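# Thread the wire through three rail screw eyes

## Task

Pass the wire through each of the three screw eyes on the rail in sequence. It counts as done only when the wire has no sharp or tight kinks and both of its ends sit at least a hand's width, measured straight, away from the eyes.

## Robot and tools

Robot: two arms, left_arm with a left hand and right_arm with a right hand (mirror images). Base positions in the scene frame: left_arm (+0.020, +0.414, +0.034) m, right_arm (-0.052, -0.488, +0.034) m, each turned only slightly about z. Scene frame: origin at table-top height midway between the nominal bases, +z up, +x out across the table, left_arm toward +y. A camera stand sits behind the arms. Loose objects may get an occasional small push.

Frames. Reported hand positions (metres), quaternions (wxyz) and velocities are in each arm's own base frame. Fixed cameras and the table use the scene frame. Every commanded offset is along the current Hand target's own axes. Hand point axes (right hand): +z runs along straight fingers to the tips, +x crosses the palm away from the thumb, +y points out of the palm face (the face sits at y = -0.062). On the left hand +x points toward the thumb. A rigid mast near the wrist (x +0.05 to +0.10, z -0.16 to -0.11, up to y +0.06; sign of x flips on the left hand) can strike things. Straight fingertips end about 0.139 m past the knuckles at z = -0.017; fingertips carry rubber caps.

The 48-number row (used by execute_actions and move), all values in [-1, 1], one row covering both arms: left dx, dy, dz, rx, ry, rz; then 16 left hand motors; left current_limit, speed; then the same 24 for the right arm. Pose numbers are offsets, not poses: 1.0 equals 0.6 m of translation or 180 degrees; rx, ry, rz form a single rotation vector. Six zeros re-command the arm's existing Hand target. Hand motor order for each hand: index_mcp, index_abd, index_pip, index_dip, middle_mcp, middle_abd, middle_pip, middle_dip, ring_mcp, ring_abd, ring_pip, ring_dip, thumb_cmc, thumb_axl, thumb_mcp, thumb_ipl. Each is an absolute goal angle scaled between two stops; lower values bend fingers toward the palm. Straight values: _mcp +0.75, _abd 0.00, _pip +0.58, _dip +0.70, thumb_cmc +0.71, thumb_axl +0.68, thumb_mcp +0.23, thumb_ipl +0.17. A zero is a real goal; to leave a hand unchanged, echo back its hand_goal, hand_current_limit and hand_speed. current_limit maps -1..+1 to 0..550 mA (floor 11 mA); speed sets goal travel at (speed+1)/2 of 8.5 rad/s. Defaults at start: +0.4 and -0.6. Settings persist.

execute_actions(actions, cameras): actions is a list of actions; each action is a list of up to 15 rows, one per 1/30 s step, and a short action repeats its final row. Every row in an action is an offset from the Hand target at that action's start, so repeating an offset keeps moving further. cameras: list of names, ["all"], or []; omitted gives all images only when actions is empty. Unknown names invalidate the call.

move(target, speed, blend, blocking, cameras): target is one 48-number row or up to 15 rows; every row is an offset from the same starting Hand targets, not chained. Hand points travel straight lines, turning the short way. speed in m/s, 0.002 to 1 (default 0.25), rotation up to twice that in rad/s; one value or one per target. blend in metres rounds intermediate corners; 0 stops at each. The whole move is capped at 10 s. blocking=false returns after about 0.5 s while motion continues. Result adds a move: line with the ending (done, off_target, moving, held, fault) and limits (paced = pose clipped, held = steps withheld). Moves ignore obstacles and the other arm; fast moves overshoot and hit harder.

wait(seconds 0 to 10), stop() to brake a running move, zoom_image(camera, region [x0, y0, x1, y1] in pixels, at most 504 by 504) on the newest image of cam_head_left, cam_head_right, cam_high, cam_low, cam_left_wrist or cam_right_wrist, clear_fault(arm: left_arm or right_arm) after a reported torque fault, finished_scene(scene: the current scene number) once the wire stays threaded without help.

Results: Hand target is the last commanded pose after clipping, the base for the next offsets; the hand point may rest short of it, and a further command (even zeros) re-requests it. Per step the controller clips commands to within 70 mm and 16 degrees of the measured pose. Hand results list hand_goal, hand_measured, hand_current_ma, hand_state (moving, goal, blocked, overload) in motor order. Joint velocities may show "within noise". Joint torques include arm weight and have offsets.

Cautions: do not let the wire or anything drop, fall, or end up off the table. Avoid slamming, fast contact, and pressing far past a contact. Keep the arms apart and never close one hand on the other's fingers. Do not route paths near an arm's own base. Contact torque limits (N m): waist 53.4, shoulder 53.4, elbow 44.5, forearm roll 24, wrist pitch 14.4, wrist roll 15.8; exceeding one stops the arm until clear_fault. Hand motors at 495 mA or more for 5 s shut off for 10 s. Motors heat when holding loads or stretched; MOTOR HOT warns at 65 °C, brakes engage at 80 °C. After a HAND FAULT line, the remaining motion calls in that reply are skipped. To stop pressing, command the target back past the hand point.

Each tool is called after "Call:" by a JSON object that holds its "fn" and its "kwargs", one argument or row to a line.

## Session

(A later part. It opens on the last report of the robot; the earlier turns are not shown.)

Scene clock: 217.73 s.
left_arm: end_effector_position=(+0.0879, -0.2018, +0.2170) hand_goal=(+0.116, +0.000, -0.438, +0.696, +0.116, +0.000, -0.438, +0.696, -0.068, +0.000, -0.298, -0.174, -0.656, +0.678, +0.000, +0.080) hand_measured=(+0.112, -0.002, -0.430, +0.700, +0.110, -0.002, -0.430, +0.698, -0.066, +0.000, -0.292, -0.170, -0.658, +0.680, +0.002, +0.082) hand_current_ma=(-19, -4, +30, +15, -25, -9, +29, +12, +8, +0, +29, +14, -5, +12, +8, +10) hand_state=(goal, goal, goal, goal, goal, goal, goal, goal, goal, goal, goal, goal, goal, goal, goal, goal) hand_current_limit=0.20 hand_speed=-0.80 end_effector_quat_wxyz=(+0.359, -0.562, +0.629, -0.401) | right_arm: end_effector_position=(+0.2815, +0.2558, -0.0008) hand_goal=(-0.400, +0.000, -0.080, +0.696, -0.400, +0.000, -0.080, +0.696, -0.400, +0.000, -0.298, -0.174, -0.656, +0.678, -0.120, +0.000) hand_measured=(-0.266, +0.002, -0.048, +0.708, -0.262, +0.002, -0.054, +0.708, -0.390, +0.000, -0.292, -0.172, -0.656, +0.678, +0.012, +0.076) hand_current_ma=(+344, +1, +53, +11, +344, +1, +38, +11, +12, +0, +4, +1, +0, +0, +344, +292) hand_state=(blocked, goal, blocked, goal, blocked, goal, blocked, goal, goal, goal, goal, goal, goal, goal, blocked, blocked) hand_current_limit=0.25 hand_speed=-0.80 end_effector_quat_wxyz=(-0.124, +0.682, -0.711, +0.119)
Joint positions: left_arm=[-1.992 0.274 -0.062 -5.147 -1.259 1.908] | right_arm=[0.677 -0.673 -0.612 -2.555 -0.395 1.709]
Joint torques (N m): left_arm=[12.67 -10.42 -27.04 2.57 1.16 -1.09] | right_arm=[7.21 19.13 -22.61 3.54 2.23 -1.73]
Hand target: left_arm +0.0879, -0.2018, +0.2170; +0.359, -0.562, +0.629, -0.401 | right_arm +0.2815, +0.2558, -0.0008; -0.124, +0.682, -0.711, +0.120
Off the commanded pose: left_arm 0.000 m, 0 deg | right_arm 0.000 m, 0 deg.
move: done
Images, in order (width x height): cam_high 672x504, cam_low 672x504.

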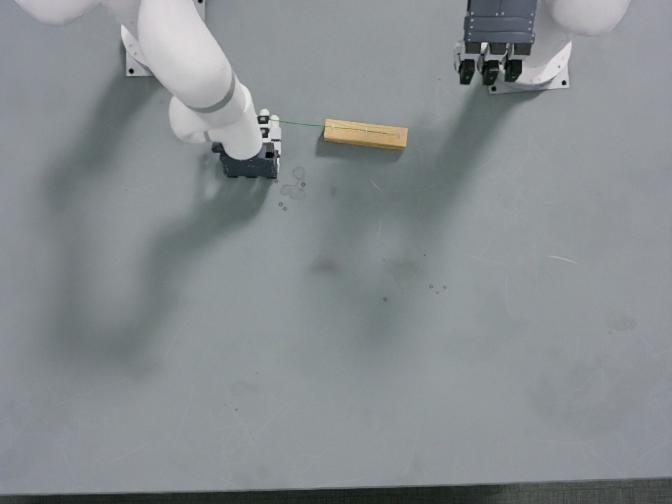

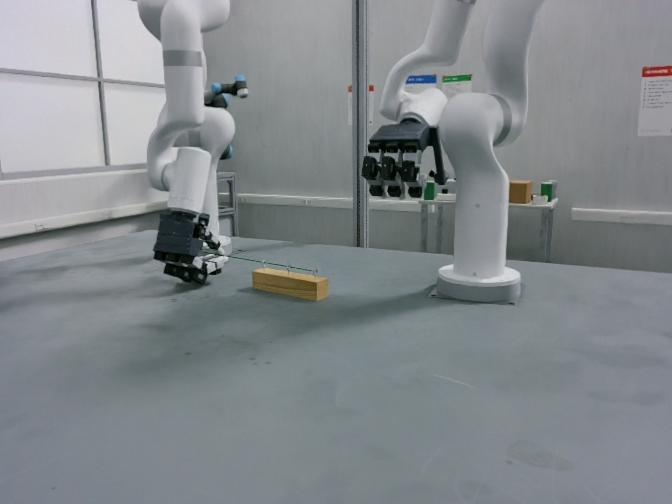

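Call:
{"fn": "move", "kwargs": {
  "target": [
    [0,0,0,0,0,0, 0.115,0,-0.438,0.696, 0.115,0,-0.438,0.696, -0.068,0,-0.299,-0.174, -0.657,0.677,0.0,0.08, 0.2,-0.8, 0.0002,0.0035,-0.0003,0,0,0, -0.40,0,-0.08,0.696, -0.40,0,-0.08,0.696, -0.40,0,-0.299,-0.174, -0.657,0.677,-0.12,0.0, 0.25,-0.8],
    [0,0,0,0,0,0, 0.115,0,-0.438,0.696, 0.115,0,-0.438,0.696, -0.068,0,-0.299,-0.174, -0.657,0.677,0.0,0.08, 0.2,-0.8, -0.0495,-0.0017,0.0022,0,0,0, -0.40,0,-0.08,0.696, -0.40,0,-0.08,0.696, -0.40,0,-0.299,-0.174, -0.657,0.677,-0.12,0.0, 0.25,-0.8]
  ],
  "speed": 0.03,
  "cameras": ["cam_high","cam_low"]
}}

Call:
{"fn": "zoom_image", "kwargs": {
  "camera": "cam_high",
  "region": [350, 100, 410, 160]
}}

Call:
{"fn": "zoom_image", "kwargs": {
  "camera": "cam_low",
  "region": [280, 240, 340, 300]
}}

Scene clock: 220.17 s.
left_arm: end_effector_position=(+0.0879, -0.2018, +0.2170) hand_goal=(+0.116, +0.000, -0.438, +0.696, +0.116, +0.000, -0.438, +0.696, -0.068, +0.000, -0.298, -0.174, -0.656, +0.678, +0.000, +0.080) hand_measured=(+0.112, -0.002, -0.430, +0.700, +0.110, -0.002, -0.430, +0.698, -0.066, +0.000, -0.292, -0.170, -0.658, +0.680, +0.002, +0.082) hand_current_ma=(-19, -4, +30, +15, -25, -9, +29, +12, +8, +0, +29, +14, -5, +12, +8, +10) hand_state=(goal, goal, goal, goal, goal, goal, goal, goal, goal, goal, goal, goal, goal, goal, goal, goal) hand_current_limit=0.20 hand_speed=-0.80 end_effector_quat_wxyz=(+0.359, -0.562, +0.629, -0.401) | right_arm: end_effector_position=(+0.2841, +0.2854, -0.0014) hand_goal=(-0.400, +0.000, -0.080, +0.696, -0.400, +0.000, -0.080, +0.696, -0.400, +0.000, -0.298, -0.174, -0.656, +0.678, -0.120, +0.000) hand_measured=(-0.266, +0.002, -0.048, +0.708, -0.262, +0.002, -0.054, +0.708, -0.390, +0.000, -0.292, -0.172, -0.656, +0.678, +0.012, +0.076) hand_current_ma=(+344, +1, +53, +11, +344, +1, +38, +11, +12, +0, +4, +1, +0, +0, +344, +292) hand_state=(blocked, goal, blocked, goal, blocked, goal, blocked, goal, goal, goal, goal, goal, goal, goal, blocked, blocked) hand_current_limit=0.25 hand_speed=-0.80 end_effector_quat_wxyz=(-0.124, +0.682, -0.711, +0.119)
Joint positions: left_arm=[-1.992 0.274 -0.062 -5.147 -1.259 1.908] | right_arm=[0.732 -0.693 -0.667 -2.453 -0.366 1.659]
Joint torques (N m): left_arm=[12.73 -11.22 -27.22 2.29 1.21 -1.08] | right_arm=[7.98 19.46 -23.38 3.55 2.19 -1.48]
Hand target: left_arm +0.0879, -0.2018, +0.2170; +0.359, -0.562, +0.629, -0.401 | right_arm +0.2841, +0.2854, -0.0014; -0.124, +0.682, -0.711, +0.120
Off the commanded pose: left_arm 0.000 m, 0 deg | right_arm 0.000 m, 0 deg.
move: done
Images, in order (width x height): cam_high 672x504, cam_low 672x504.

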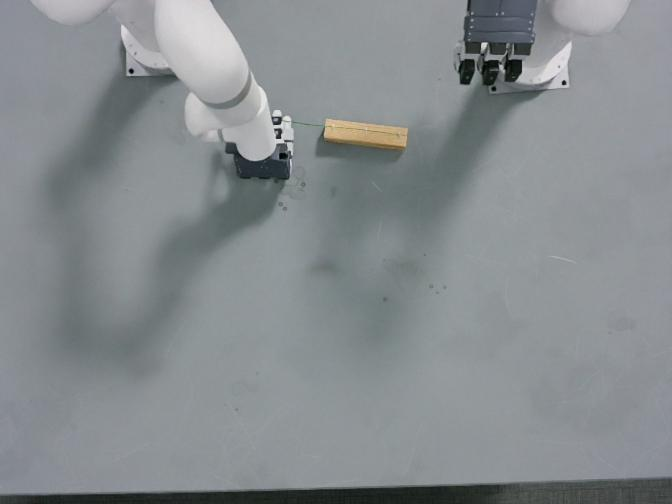

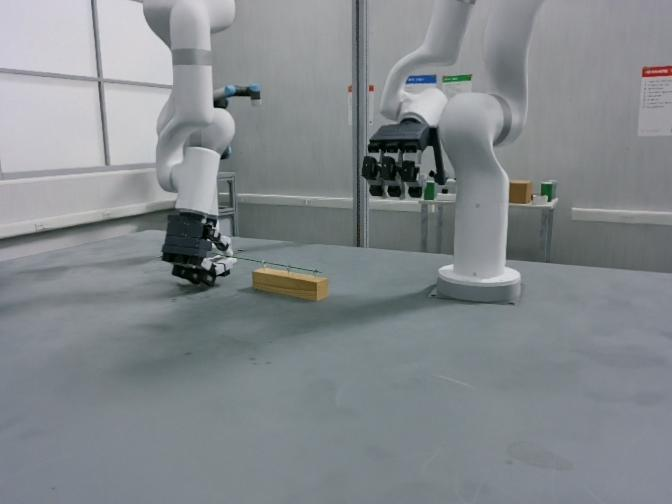

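Scaled by 8.400 from the camera's 672x504 image, which has a finer 960x720 frame.

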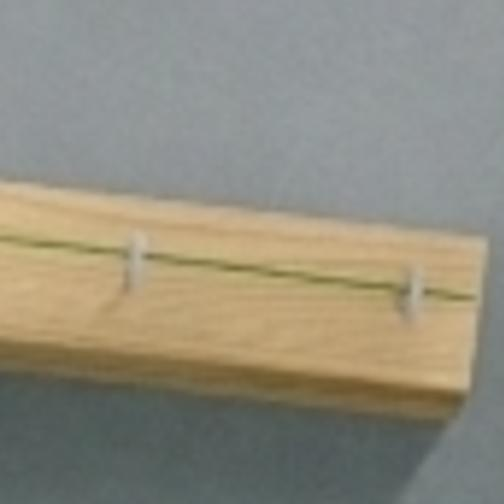

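Scaled by 8.400 from the camera's 672x504 image, which has a finer 960x720 frame.

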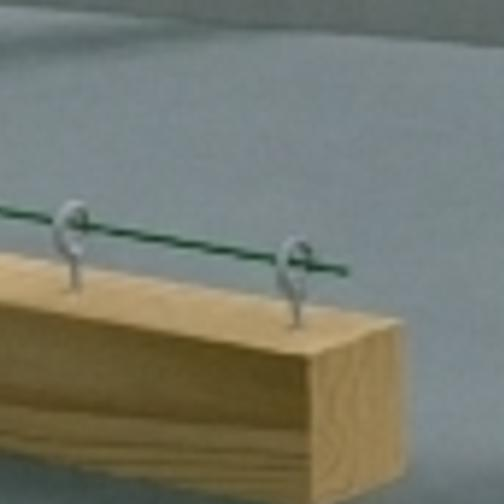

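Call:
{"fn": "move", "kwargs": {
  "target": [0,0,0,0,0,0, 0.115,0,-0.438,0.696, 0.115,0,-0.438,0.696, -0.068,0,-0.299,-0.174, -0.657,0.677,0.0,0.08, 0.2,-0.8, -0.0994,-0.0105,0.0051,0,0,0, -0.40,0,-0.08,0.696, -0.40,0,-0.08,0.696, -0.40,0,-0.299,-0.174, -0.657,0.677,-0.12,0.0, 0.25,-0.8],
  "speed": 0.05,
  "cameras": ["cam_high","cam_low"]
}}

Call:
{"fn": "zoom_image", "kwargs": {
  "camera": "cam_high",
  "region": [260, 90, 380, 190]
}}

Call:
{"fn": "zoom_image", "kwargs": {
  "camera": "cam_low",
  "region": [180, 220, 360, 320]
}}

Call:
{"fn": "zoom_image", "kwargs": {
  "camera": "cam_low",
  "region": [170, 220, 270, 300]
}}

Scene clock: 222.97 s.
left_arm: end_effector_position=(+0.0879, -0.2018, +0.2170) hand_goal=(+0.116, +0.000, -0.438, +0.696, +0.116, +0.000, -0.438, +0.696, -0.068, +0.000, -0.298, -0.174, -0.656, +0.678, +0.000, +0.080) hand_measured=(+0.112, -0.002, -0.430, +0.700, +0.110, -0.002, -0.430, +0.698, -0.066, +0.000, -0.292, -0.170, -0.658, +0.680, +0.002, +0.082) hand_current_ma=(-19, -4, +30, +15, -25, -9, +29, +12, +8, +0, +29, +14, -5, +12, +8, +10) hand_state=(goal, goal, goal, goal, goal, goal, goal, goal, goal, goal, goal, goal, goal, goal, goal, goal) hand_current_limit=0.20 hand_speed=-0.80 end_effector_quat_wxyz=(+0.359, -0.562, +0.629, -0.401) | right_arm: end_effector_position=(+0.2934, +0.3448, -0.0013) hand_goal=(-0.400, +0.000, -0.080, +0.696, -0.400, +0.000, -0.080, +0.696, -0.400, +0.000, -0.298, -0.174, -0.656, +0.678, -0.120, +0.000) hand_measured=(-0.266, +0.002, -0.046, +0.708, -0.262, +0.002, -0.054, +0.708, -0.390, +0.000, -0.292, -0.172, -0.656, +0.678, +0.012, +0.076) hand_current_ma=(+344, +1, +56, +12, +344, +1, +38, +11, +12, +0, +4, +1, +0, +0, +344, +291) hand_state=(blocked, goal, blocked, goal, blocked, goal, blocked, goal, goal, goal, goal, goal, goal, goal, blocked, blocked) hand_current_limit=0.25 hand_speed=-0.80 end_effector_quat_wxyz=(-0.124, +0.682, -0.711, +0.119)
Joint positions: left_arm=[-1.992 0.274 -0.062 -5.147 -1.259 1.908] | right_arm=[0.819 -0.742 -0.796 -2.198 -0.312 1.481]
Joint torques (N m): left_arm=[12.64 -11.88 -26.97 2.38 1.08 -1.02] | right_arm=[7.31 23.13 -25.26 3.38 2.18 -1.52]
Hand target: left_arm +0.0879, -0.2018, +0.2170; +0.359, -0.562, +0.629, -0.401 | right_arm +0.2934, +0.3448, -0.0013; -0.124, +0.682, -0.711, +0.120
Off the commanded pose: left_arm 0.000 m, 0 deg | right_arm 0.000 m, 0 deg.
move: done
Images, in order (width x height): cam_high 672x504, cam_low 672x504.

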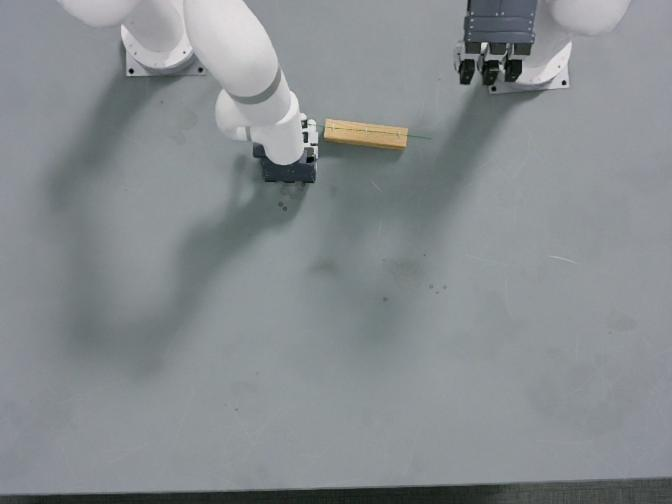

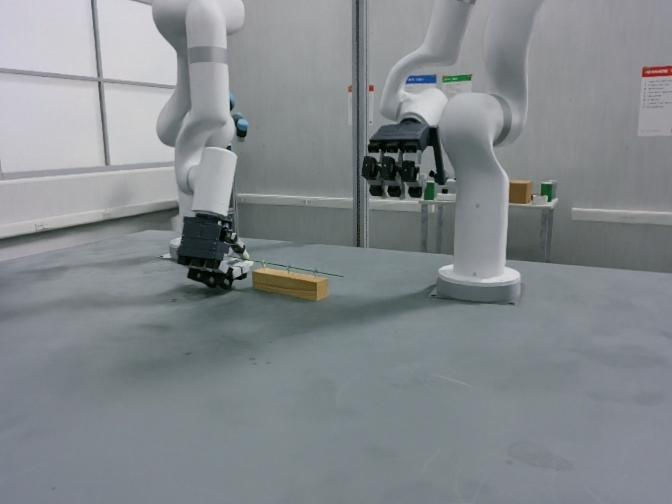

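Scaled by 4.200 from the camera's 672x504 image, which has a finer 960x720 frame.

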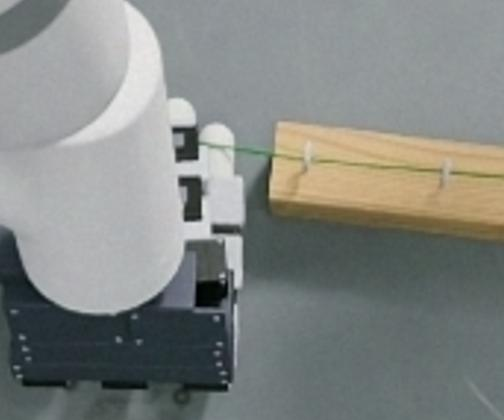

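Scaled by 2.800 from the camera's 672x504 image, which has a finer 960x720 frame.

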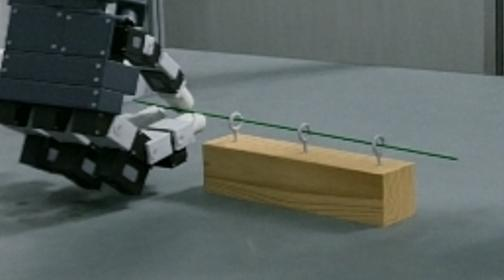

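Scaled by 5.040 from the camera's 672x504 image, which has a finer 960x720 frame.

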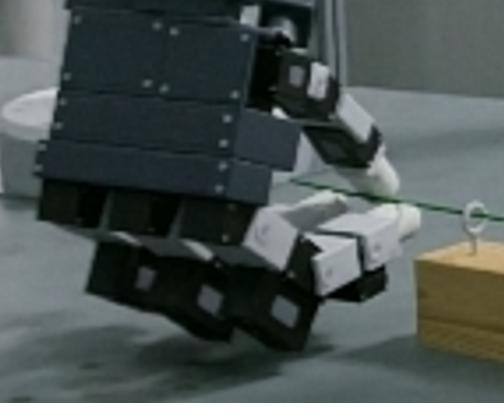

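Call:
{"fn": "move", "kwargs": {
  "target": [0,0,0,0,0,0, 0.115,0,-0.438,0.696, 0.115,0,-0.438,0.696, -0.068,0,-0.299,-0.174, -0.657,0.677,0.0,0.08, 0.2,-0.8, 0,0,0,0,0,0, -0.16,0,-0.203,0.696, -0.16,0,-0.203,0.696, -0.40,0,-0.299,-0.174, -0.657,0.677,0.0,0.08, 0.25,-0.8],
  "speed": 0.05,
  "cameras": ["cam_high","cam_low"]
}}

Call:
{"fn": "zoom_image", "kwargs": {
  "camera": "cam_high",
  "region": [260, 90, 380, 190]
}}

Call:
{"fn": "zoom_image", "kwargs": {
  "camera": "cam_low",
  "region": [180, 220, 360, 320]
}}

Call:
{"fn": "zoom_image", "kwargs": {
  "camera": "cam_low",
  "region": [220, 240, 280, 290]
}}

Scene clock: 224.03 s.
left_arm: end_effector_position=(+0.0879, -0.2018, +0.2170) hand_goal=(+0.116, +0.000, -0.438, +0.696, +0.116, +0.000, -0.438, +0.696, -0.068, +0.000, -0.298, -0.174, -0.656, +0.678, +0.000, +0.080) hand_measured=(+0.112, -0.002, -0.430, +0.700, +0.110, -0.002, -0.430, +0.698, -0.066, +0.000, -0.292, -0.170, -0.658, +0.680, +0.002, +0.082) hand_current_ma=(-19, -4, +30, +15, -25, -9, +29, +12, +8, +0, +29, +14, -5, +12, +8, +10) hand_state=(goal, goal, goal, goal, goal, goal, goal, goal, goal, goal, goal, goal, goal, goal, goal, goal) hand_current_limit=0.20 hand_speed=-0.80 end_effector_quat_wxyz=(+0.359, -0.562, +0.629, -0.401) | right_arm: end_effector_position=(+0.2934, +0.3448, -0.0013) hand_goal=(-0.160, +0.000, -0.202, +0.696, -0.160, +0.000, -0.202, +0.696, -0.400, +0.000, -0.298, -0.174, -0.656, +0.678, +0.000, +0.080) hand_measured=(-0.154, +0.000, -0.192, +0.700, -0.156, +0.002, -0.194, +0.700, -0.390, +0.000, -0.292, -0.172, -0.652, +0.678, +0.000, +0.082) hand_current_ma=(+5, +0, +9, +2, +4, +0, +6, +2, +12, +0, +4, +1, +2, +0, +0, +1) hand_state=(goal, goal, goal, goal, goal, goal, goal, goal, goal, goal, goal, goal, goal, goal, goal, goal) hand_current_limit=0.25 hand_speed=-0.80 end_effector_quat_wxyz=(-0.124, +0.682, -0.711, +0.120)
Joint positions: left_arm=[-1.992 0.274 -0.062 -5.147 -1.259 1.908] | right_arm=[0.819 -0.742 -0.796 -2.198 -0.312 1.481]
Joint torques (N m): left_arm=[11.41 -11.4 -27.13 2.57 1.22 -1.02] | right_arm=[7.75 22.66 -24.66 3.1 2.02 -1.58]
Hand target: left_arm +0.0879, -0.2018, +0.2170; +0.359, -0.562, +0.629, -0.401 | right_arm +0.2934, +0.3448, -0.0013; -0.124, +0.682, -0.711, +0.120
Off the commanded pose: left_arm 0.000 m, 0 deg | right_arm 0.000 m, 0 deg.
move: done
Images, in order (width x height): cam_high 672x504, cam_low 672x504.

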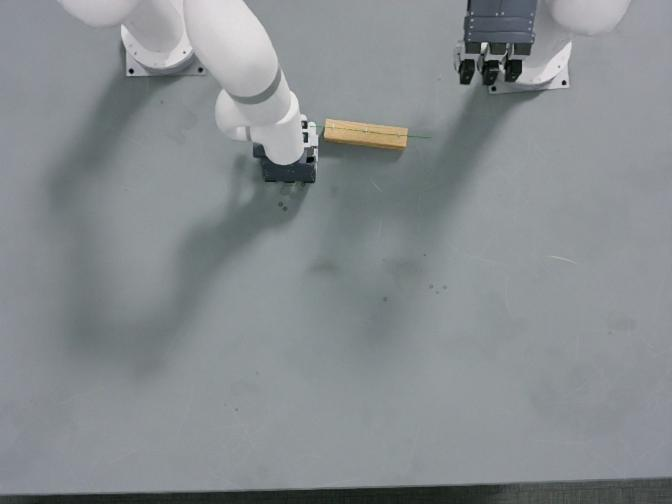

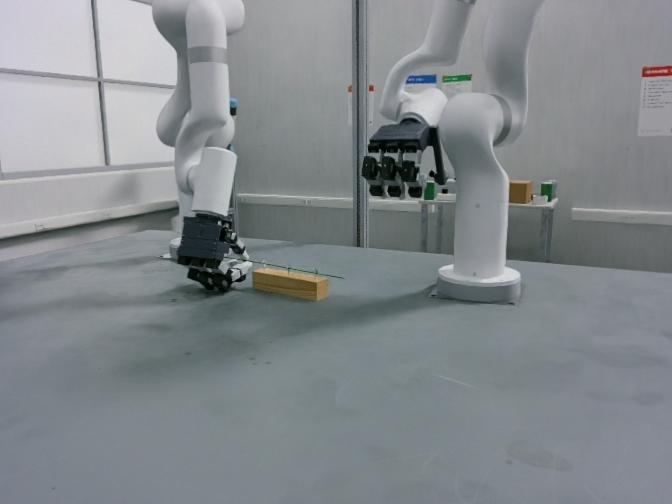

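Scaled by 4.200 from the camera's 672x504 image, which has a finer 960x720 frame.

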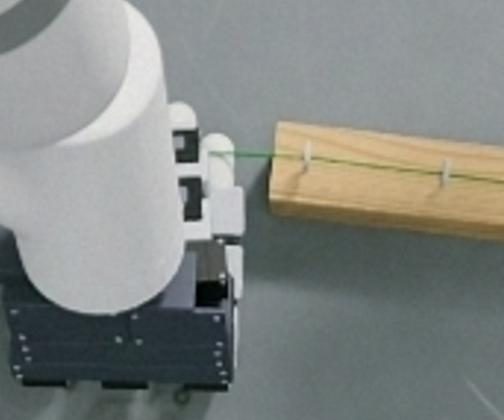

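Scaled by 2.800 from the camera's 672x504 image, which has a finer 960x720 frame.

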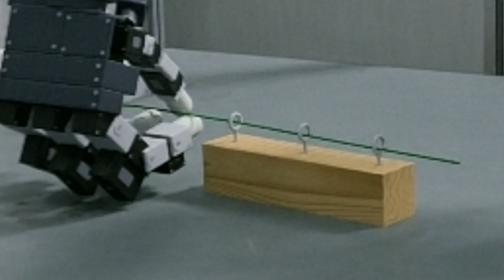

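Scaled by 8.400 from the camera's 672x504 image, which has a finer 960x720 frame.

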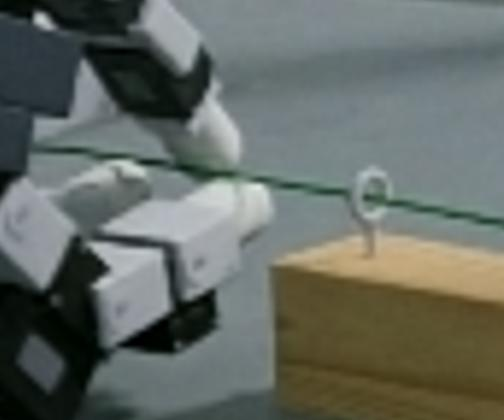

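Call:
{"fn": "move", "kwargs": {
  "target": [0,0,0,0,0,0, 0.115,0,-0.438,0.696, 0.115,0,-0.438,0.696, -0.068,0,-0.299,-0.174, -0.657,0.677,0.0,0.08, 0.2,-0.8, 0.05,-0.0008,0.005,0,0,0, -0.16,0,-0.203,0.696, -0.16,0,-0.203,0.696, -0.40,0,-0.299,-0.174, -0.657,0.677,0.0,0.08, 0.25,-0.8],
  "speed": 0.04,
  "cameras": ["cam_high","cam_low"]
}}

Call:
{"fn": "zoom_image", "kwargs": {
  "camera": "cam_high",
  "region": [230, 90, 350, 190]
}}

Call:
{"fn": "zoom_image", "kwargs": {
  "camera": "cam_low",
  "region": [180, 220, 360, 320]
}}

Call:
{"fn": "zoom_image", "kwargs": {
  "camera": "cam_low",
  "region": [190, 230, 270, 290]
}}

Scene clock: 225.87 s.
left_arm: end_effector_position=(+0.0879, -0.2018, +0.2170) hand_goal=(+0.116, +0.000, -0.438, +0.696, +0.116, +0.000, -0.438, +0.696, -0.068, +0.000, -0.298, -0.174, -0.656, +0.678, +0.000, +0.080) hand_measured=(+0.112, -0.002, -0.430, +0.700, +0.110, -0.002, -0.430, +0.698, -0.066, +0.000, -0.292, -0.170, -0.658, +0.680, +0.002, +0.082) hand_current_ma=(-19, -4, +30, +15, -25, -9, +29, +12, +8, +0, +29, +14, -5, +12, +8, +10) hand_state=(goal, goal, goal, goal, goal, goal, goal, goal, goal, goal, goal, goal, goal, goal, goal, goal) hand_current_limit=0.20 hand_speed=-0.80 end_effector_quat_wxyz=(+0.359, -0.562, +0.629, -0.401) | right_arm: end_effector_position=(+0.2937, +0.3148, -0.0044) hand_goal=(-0.160, +0.000, -0.202, +0.696, -0.160, +0.000, -0.202, +0.696, -0.400, +0.000, -0.298, -0.174, -0.656, +0.678, +0.000, +0.080) hand_measured=(-0.154, +0.000, -0.194, +0.700, -0.156, +0.002, -0.194, +0.700, -0.390, +0.000, -0.292, -0.172, -0.654, +0.678, +0.000, +0.082) hand_current_ma=(+5, +0, +8, +2, +4, +0, +6, +2, +12, +0, +4, +1, +2, +0, +0, +1) hand_state=(goal, goal, goal, goal, goal, goal, goal, goal, goal, goal, goal, goal, goal, goal, goal, goal) hand_current_limit=0.25 hand_speed=-0.80 end_effector_quat_wxyz=(-0.124, +0.682, -0.711, +0.120)
Joint positions: left_arm=[-1.992 0.274 -0.062 -5.147 -1.259 1.908] | right_arm=[0.77 -0.728 -0.741 -2.344 -0.337 1.582]
Joint torques (N m): left_arm=[13.55 -9.55 -26.95 2.44 1.16 -1.16] | right_arm=[-5.69 47.53 -2.17 -3.48 -3.06 1.99]
Hand target: left_arm +0.0879, -0.2018, +0.2170; +0.359, -0.562, +0.629, -0.401 | right_arm +0.2937, +0.3148, -0.0044; -0.124, +0.682, -0.711, +0.120
Off the commanded pose: left_arm 0.000 m, 0 deg | right_arm 0.000 m, 0 deg.
move: done
Images, in order (width x height): cam_high 672x504, cam_low 672x504.

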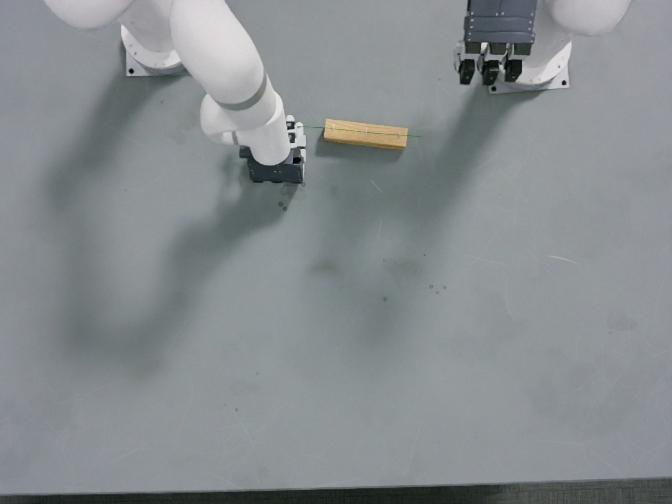

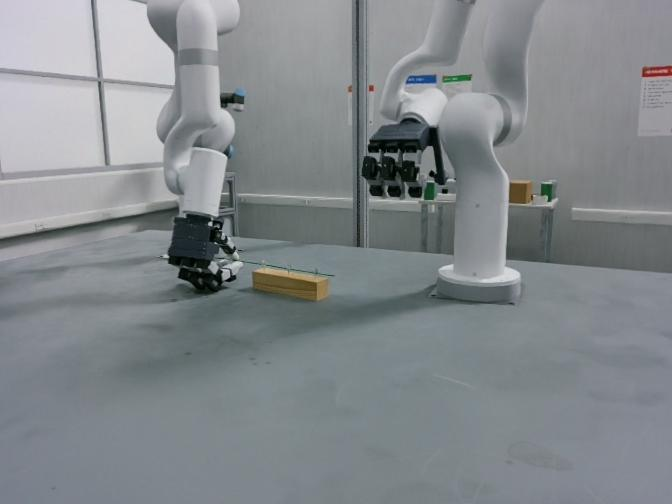

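Scaled by 4.200 from the camera's 672x504 image, which has a finer 960x720 frame.

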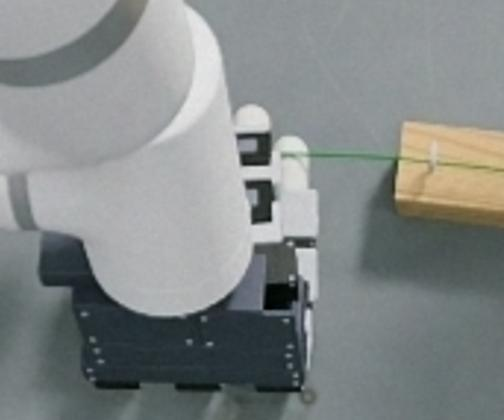

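Scaled by 2.800 from the camera's 672x504 image, which has a finer 960x720 frame.

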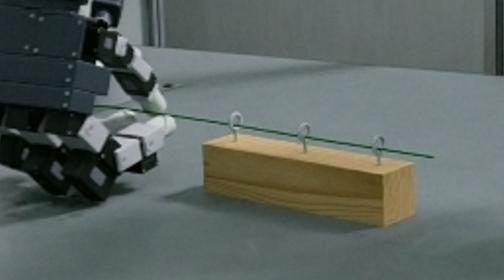

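Scaled by 6.300 from the camera's 672x504 image, which has a finer 960x720 frame.

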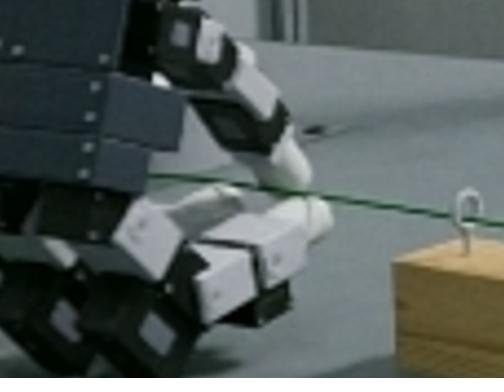

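Call:
{"fn": "move", "kwargs": {
  "target": [0,0,0,0,0,0, 0.115,0,-0.438,0.696, 0.115,0,-0.438,0.696, -0.068,0,-0.299,-0.174, -0.657,0.677,0.0,0.08, 0.2,-0.8, 0,0.0035,-0.0075,0,0,0, -0.018,0,-0.334,0.696, -0.018,0,-0.334,0.696, -0.40,0,-0.299,-0.174, -0.657,0.677,0.0,0.08, 0.25,-0.8],
  "speed": 0.04,
  "cameras": ["cam_high","cam_low","cam_right_wrist"]
}}

Call:
{"fn": "zoom_image", "kwargs": {
  "camera": "cam_high",
  "region": [230, 90, 350, 190]
}}

Call:
{"fn": "zoom_image", "kwargs": {
  "camera": "cam_low",
  "region": [190, 230, 270, 290]
}}

Call:
{"fn": "zoom_image", "kwargs": {
  "camera": "cam_right_wrist",
  "region": [100, 150, 500, 504]
}}

Scene clock: 227.23 s.
left_arm: end_effector_position=(+0.0879, -0.2018, +0.2170) hand_goal=(+0.116, +0.000, -0.438, +0.696, +0.116, +0.000, -0.438, +0.696, -0.068, +0.000, -0.298, -0.174, -0.656, +0.678, +0.000, +0.080) hand_measured=(+0.112, -0.002, -0.430, +0.700, +0.110, -0.002, -0.430, +0.698, -0.066, +0.000, -0.292, -0.170, -0.658, +0.680, +0.002, +0.082) hand_current_ma=(-19, -4, +30, +15, -25, -9, +29, +12, +8, +0, +29, +14, -5, +12, +8, +10) hand_state=(goal, goal, goal, goal, goal, goal, goal, goal, goal, goal, goal, goal, goal, goal, goal, goal) hand_current_limit=0.20 hand_speed=-0.80 end_effector_quat_wxyz=(+0.359, -0.562, +0.629, -0.401) | right_arm: end_effector_position=(+0.2902, +0.3149, -0.0009) hand_goal=(-0.018, +0.000, -0.334, +0.696, -0.018, +0.000, -0.334, +0.696, -0.400, +0.000, -0.298, -0.174, -0.656, +0.678, +0.000, +0.080) hand_measured=(-0.014, +0.000, -0.326, +0.700, -0.014, +0.002, -0.326, +0.700, -0.390, +0.000, -0.292, -0.172, -0.654, +0.678, +0.000, +0.082) hand_current_ma=(+3, +0, +7, +2, +2, +0, +6, +2, +12, +0, +4, +1, +1, +0, +0, +1) hand_state=(goal, goal, goal, goal, goal, goal, goal, goal, goal, goal, goal, goal, goal, goal, goal, goal) hand_current_limit=0.25 hand_speed=-0.80 end_effector_quat_wxyz=(-0.124, +0.682, -0.711, +0.120)
Joint positions: left_arm=[-1.992 0.274 -0.062 -5.147 -1.259 1.908] | right_arm=[0.776 -0.716 -0.732 -2.332 -0.335 1.576]
Joint torques (N m): left_arm=[13.16 -9.97 -26.53 2.46 1.09 -1.08] | right_arm=[7.03 49.32 -1.02 3.75 2.14 -1.61]
Hand target: left_arm +0.0879, -0.2018, +0.2170; +0.359, -0.562, +0.629, -0.401 | right_arm +0.2902, +0.3149, -0.0008; -0.124, +0.682, -0.711, +0.120
Off the commanded pose: left_arm 0.000 m, 0 deg | right_arm 0.000 m, 0 deg.
move: done
camera_calibration:
cam_right_wrist: T_world_to_cam=[[-0.518337, 0.825315, -0.224014, -0.0683662], [0.250957, 0.397216, 0.882746, -0.243865], [0.817525, 0.401342, -0.41301, -0.245037], [0, 0, 0, 1]] pos_world=[0.226087, 0.251634, 0.0987533]
Images, in order (width x height): cam_high 672x504, cam_low 672x504, cam_right_wrist 672x504.

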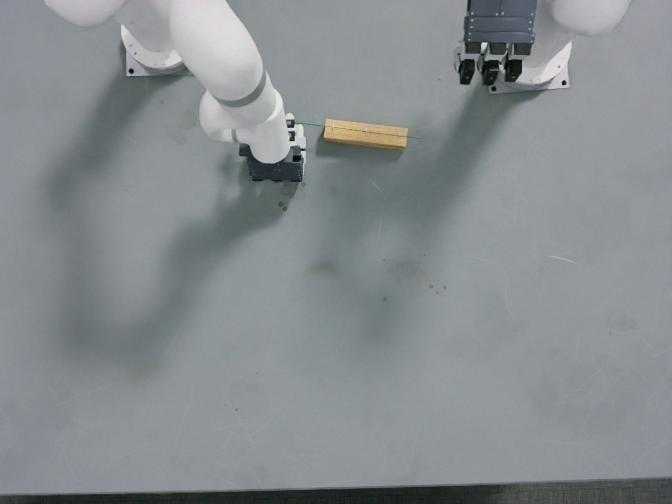

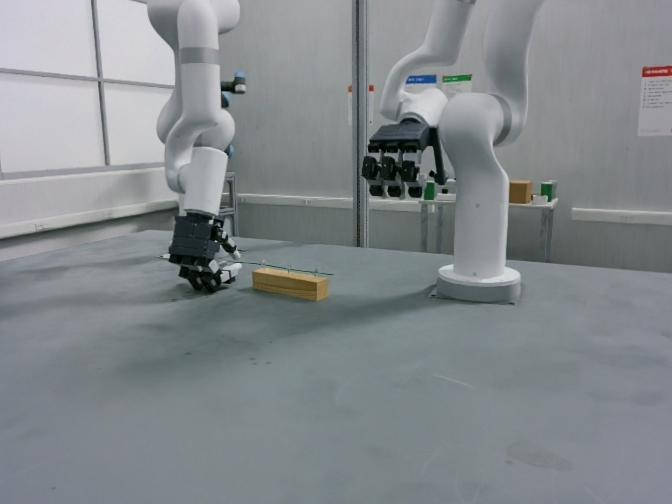

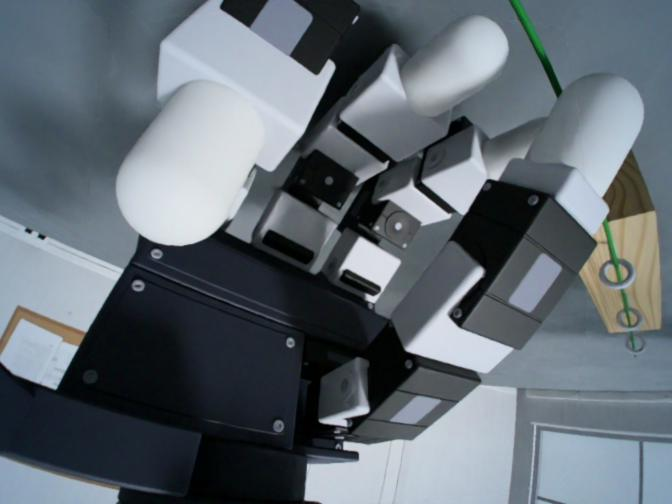

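Scaled by 4.200 from the camera's 672x504 image, which has a finer 960x720 frame.

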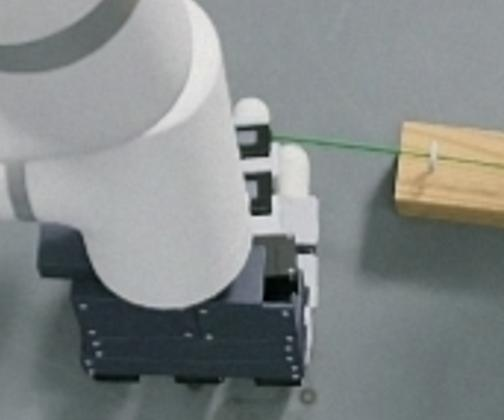

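Scaled by 6.300 from the camera's 672x504 image, which has a finer 960x720 frame.

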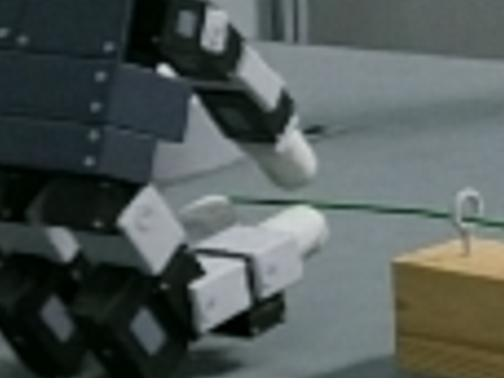

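Scaled by 1.260 from the camera's 672x504 image, which has a finer 960x720 frame.

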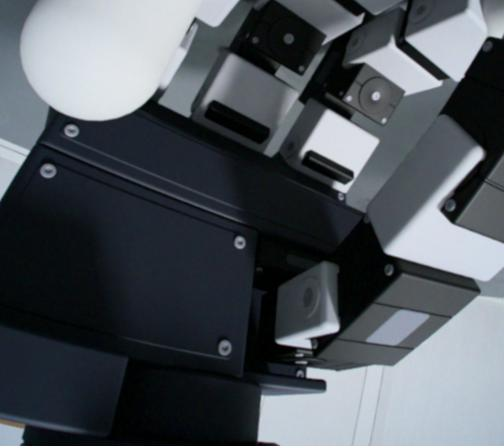

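Call:
{"fn": "wait", "kwargs": {
  "seconds": 0.1,
  "cameras": ["all"]
}}

Call:
{"fn": "zoom_image", "kwargs": {
  "camera": "cam_right_wrist",
  "region": [420, 0, 672, 220]
}}

Call:
{"fn": "zoom_image", "kwargs": {
  "camera": "cam_low",
  "region": [150, 225, 250, 300]
}}

Call:
{"fn": "zoom_image", "kwargs": {
  "camera": "cam_low",
  "region": [240, 240, 340, 300]
}}

Scene clock: 228.67 s.
left_arm: end_effector_position=(+0.0879, -0.2018, +0.2170) hand_goal=(+0.116, +0.000, -0.438, +0.696, +0.116, +0.000, -0.438, +0.696, -0.068, +0.000, -0.298, -0.174, -0.656, +0.678, +0.000, +0.080) hand_measured=(+0.112, -0.002, -0.430, +0.700, +0.110, -0.002, -0.430, +0.698, -0.066, +0.000, -0.292, -0.170, -0.658, +0.680, +0.002, +0.082) hand_current_ma=(-19, -4, +30, +15, -25, -9, +29, +12, +8, +0, +29, +14, -5, +12, +8, +10) hand_state=(goal, goal, goal, goal, goal, goal, goal, goal, goal, goal, goal, goal, goal, goal, goal, goal) hand_current_limit=0.20 hand_speed=-0.80 end_effector_quat_wxyz=(+0.359, -0.562, +0.629, -0.401) | right_arm: end_effector_position=(+0.2902, +0.3149, -0.0008) hand_goal=(-0.018, +0.000, -0.334, +0.696, -0.018, +0.000, -0.334, +0.696, -0.400, +0.000, -0.298, -0.174, -0.656, +0.678, +0.000, +0.080) hand_measured=(-0.014, +0.000, -0.326, +0.700, -0.014, +0.002, -0.326, +0.700, -0.390, +0.000, -0.292, -0.172, -0.654, +0.678, +0.000, +0.082) hand_current_ma=(+3, +0, +7, +2, +2, +0, +6, +2, +12, +0, +4, +1, +1, +0, +0, +1) hand_state=(goal, goal, goal, goal, goal, goal, goal, goal, goal, goal, goal, goal, goal, goal, goal, goal) hand_current_limit=0.25 hand_speed=-0.80 end_effector_quat_wxyz=(-0.124, +0.682, -0.711, +0.120)
Joint positions: left_arm=[-1.992 0.274 -0.062 -5.147 -1.259 1.908] | right_arm=[0.776 -0.716 -0.732 -2.332 -0.335 1.576]
Joint torques (N m): left_arm=[13.46 -10.18 -26.85 2.72 1.17 -1.12] | right_arm=[8.15 47.7 -1.78 3.57 2.13 -1.7]
Hand target: left_arm +0.0879, -0.2018, +0.2170; +0.359, -0.562, +0.629, -0.401 | right_arm +0.2902, +0.3149, -0.0008; -0.124, +0.682, -0.711, +0.120
Off the commanded pose: left_arm 0.000 m, 0 deg | right_arm 0.000 m, 0 deg.
wait: 0.10 s; at rest from the start
camera_calibration:
cam_left_wrist: T_world_to_cam=[[0.353222, 0.79265, 0.496931, -0.0110437], [-0.453221, -0.319696, 0.832097, -0.253843], [0.818428, -0.519135, 0.246322, -0.100027], [0, 0, 0, 1]] pos_world=[-0.0292817, -0.124326, 0.241349]
cam_right_wrist: T_world_to_cam=[[-0.518323, 0.825336, -0.223969, -0.0683792], [0.250984, 0.397173, 0.882757, -0.243862], [0.817526, 0.401341, -0.41301, -0.245037], [0, 0, 0, 1]] pos_world=[0.226087, 0.251634, 0.0987531]

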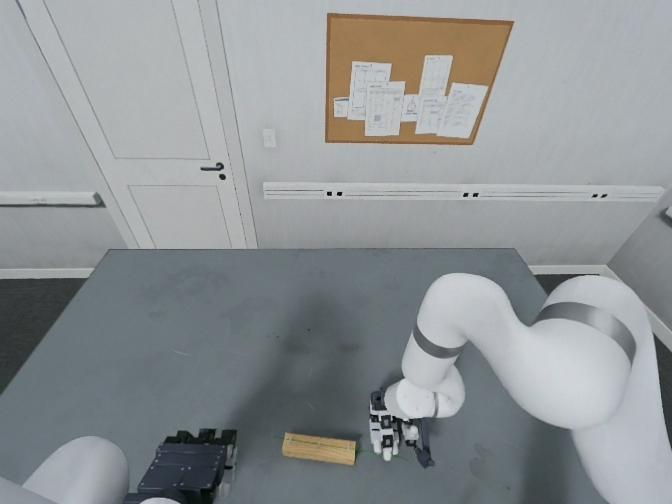

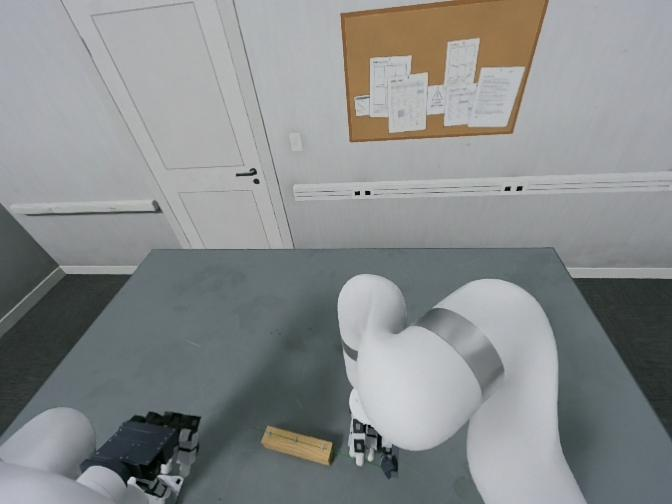

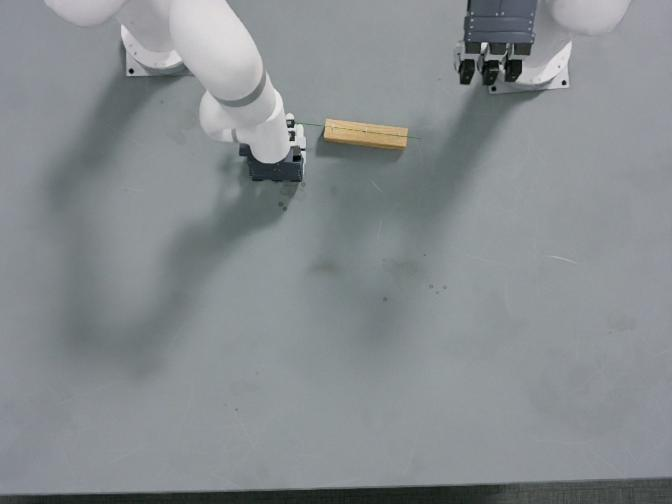

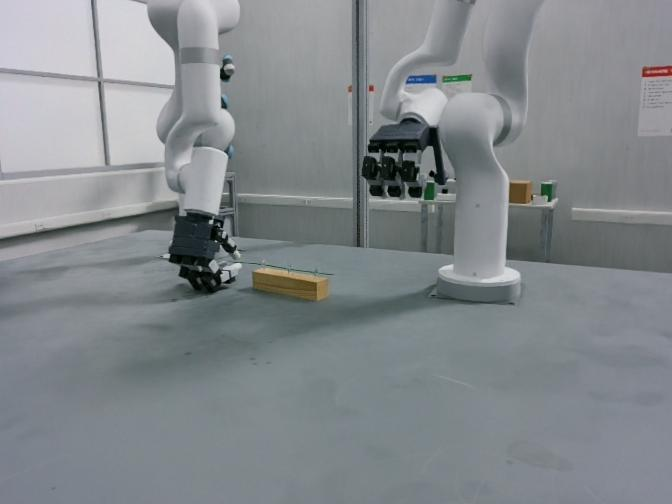

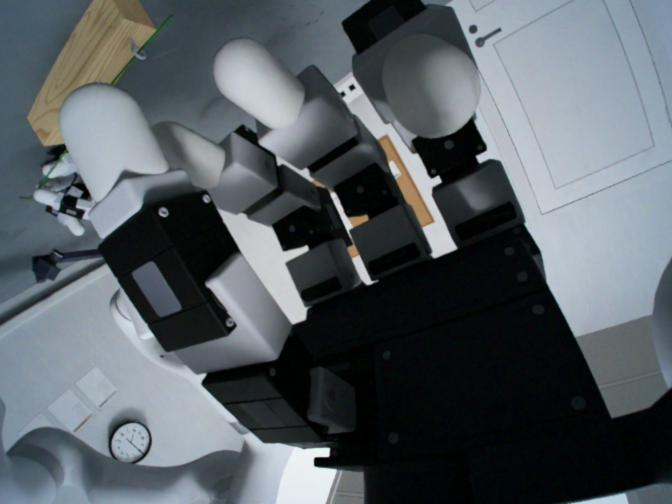

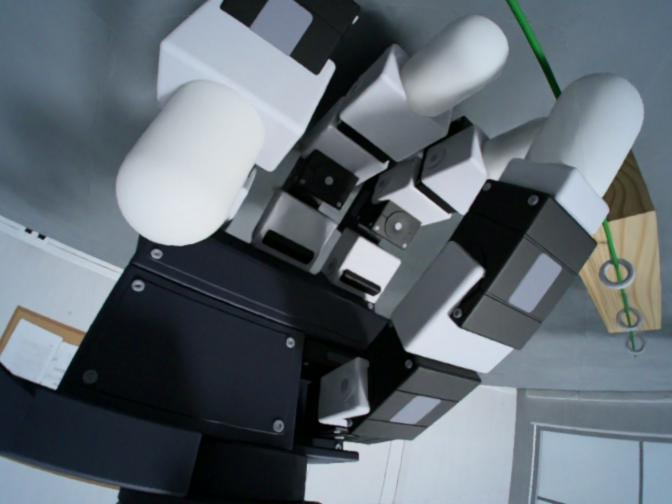

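Scaled by 2.000 from the camera's 672x504 image, which has a finer 960x720 frame.

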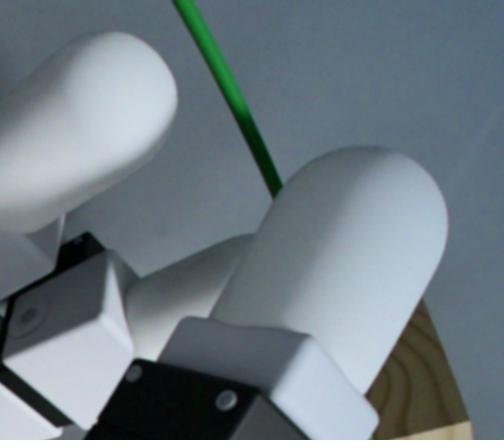

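Scaled by 5.040 from the camera's 672x504 image, which has a finer 960x720 frame.

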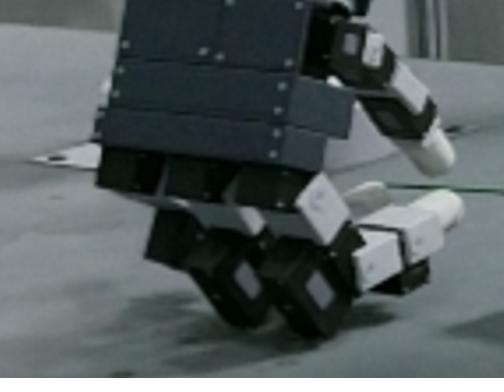

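Scaled by 5.040 from the camera's 672x504 image, which has a finer 960x720 frame.

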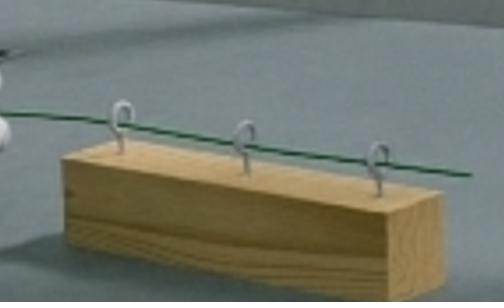

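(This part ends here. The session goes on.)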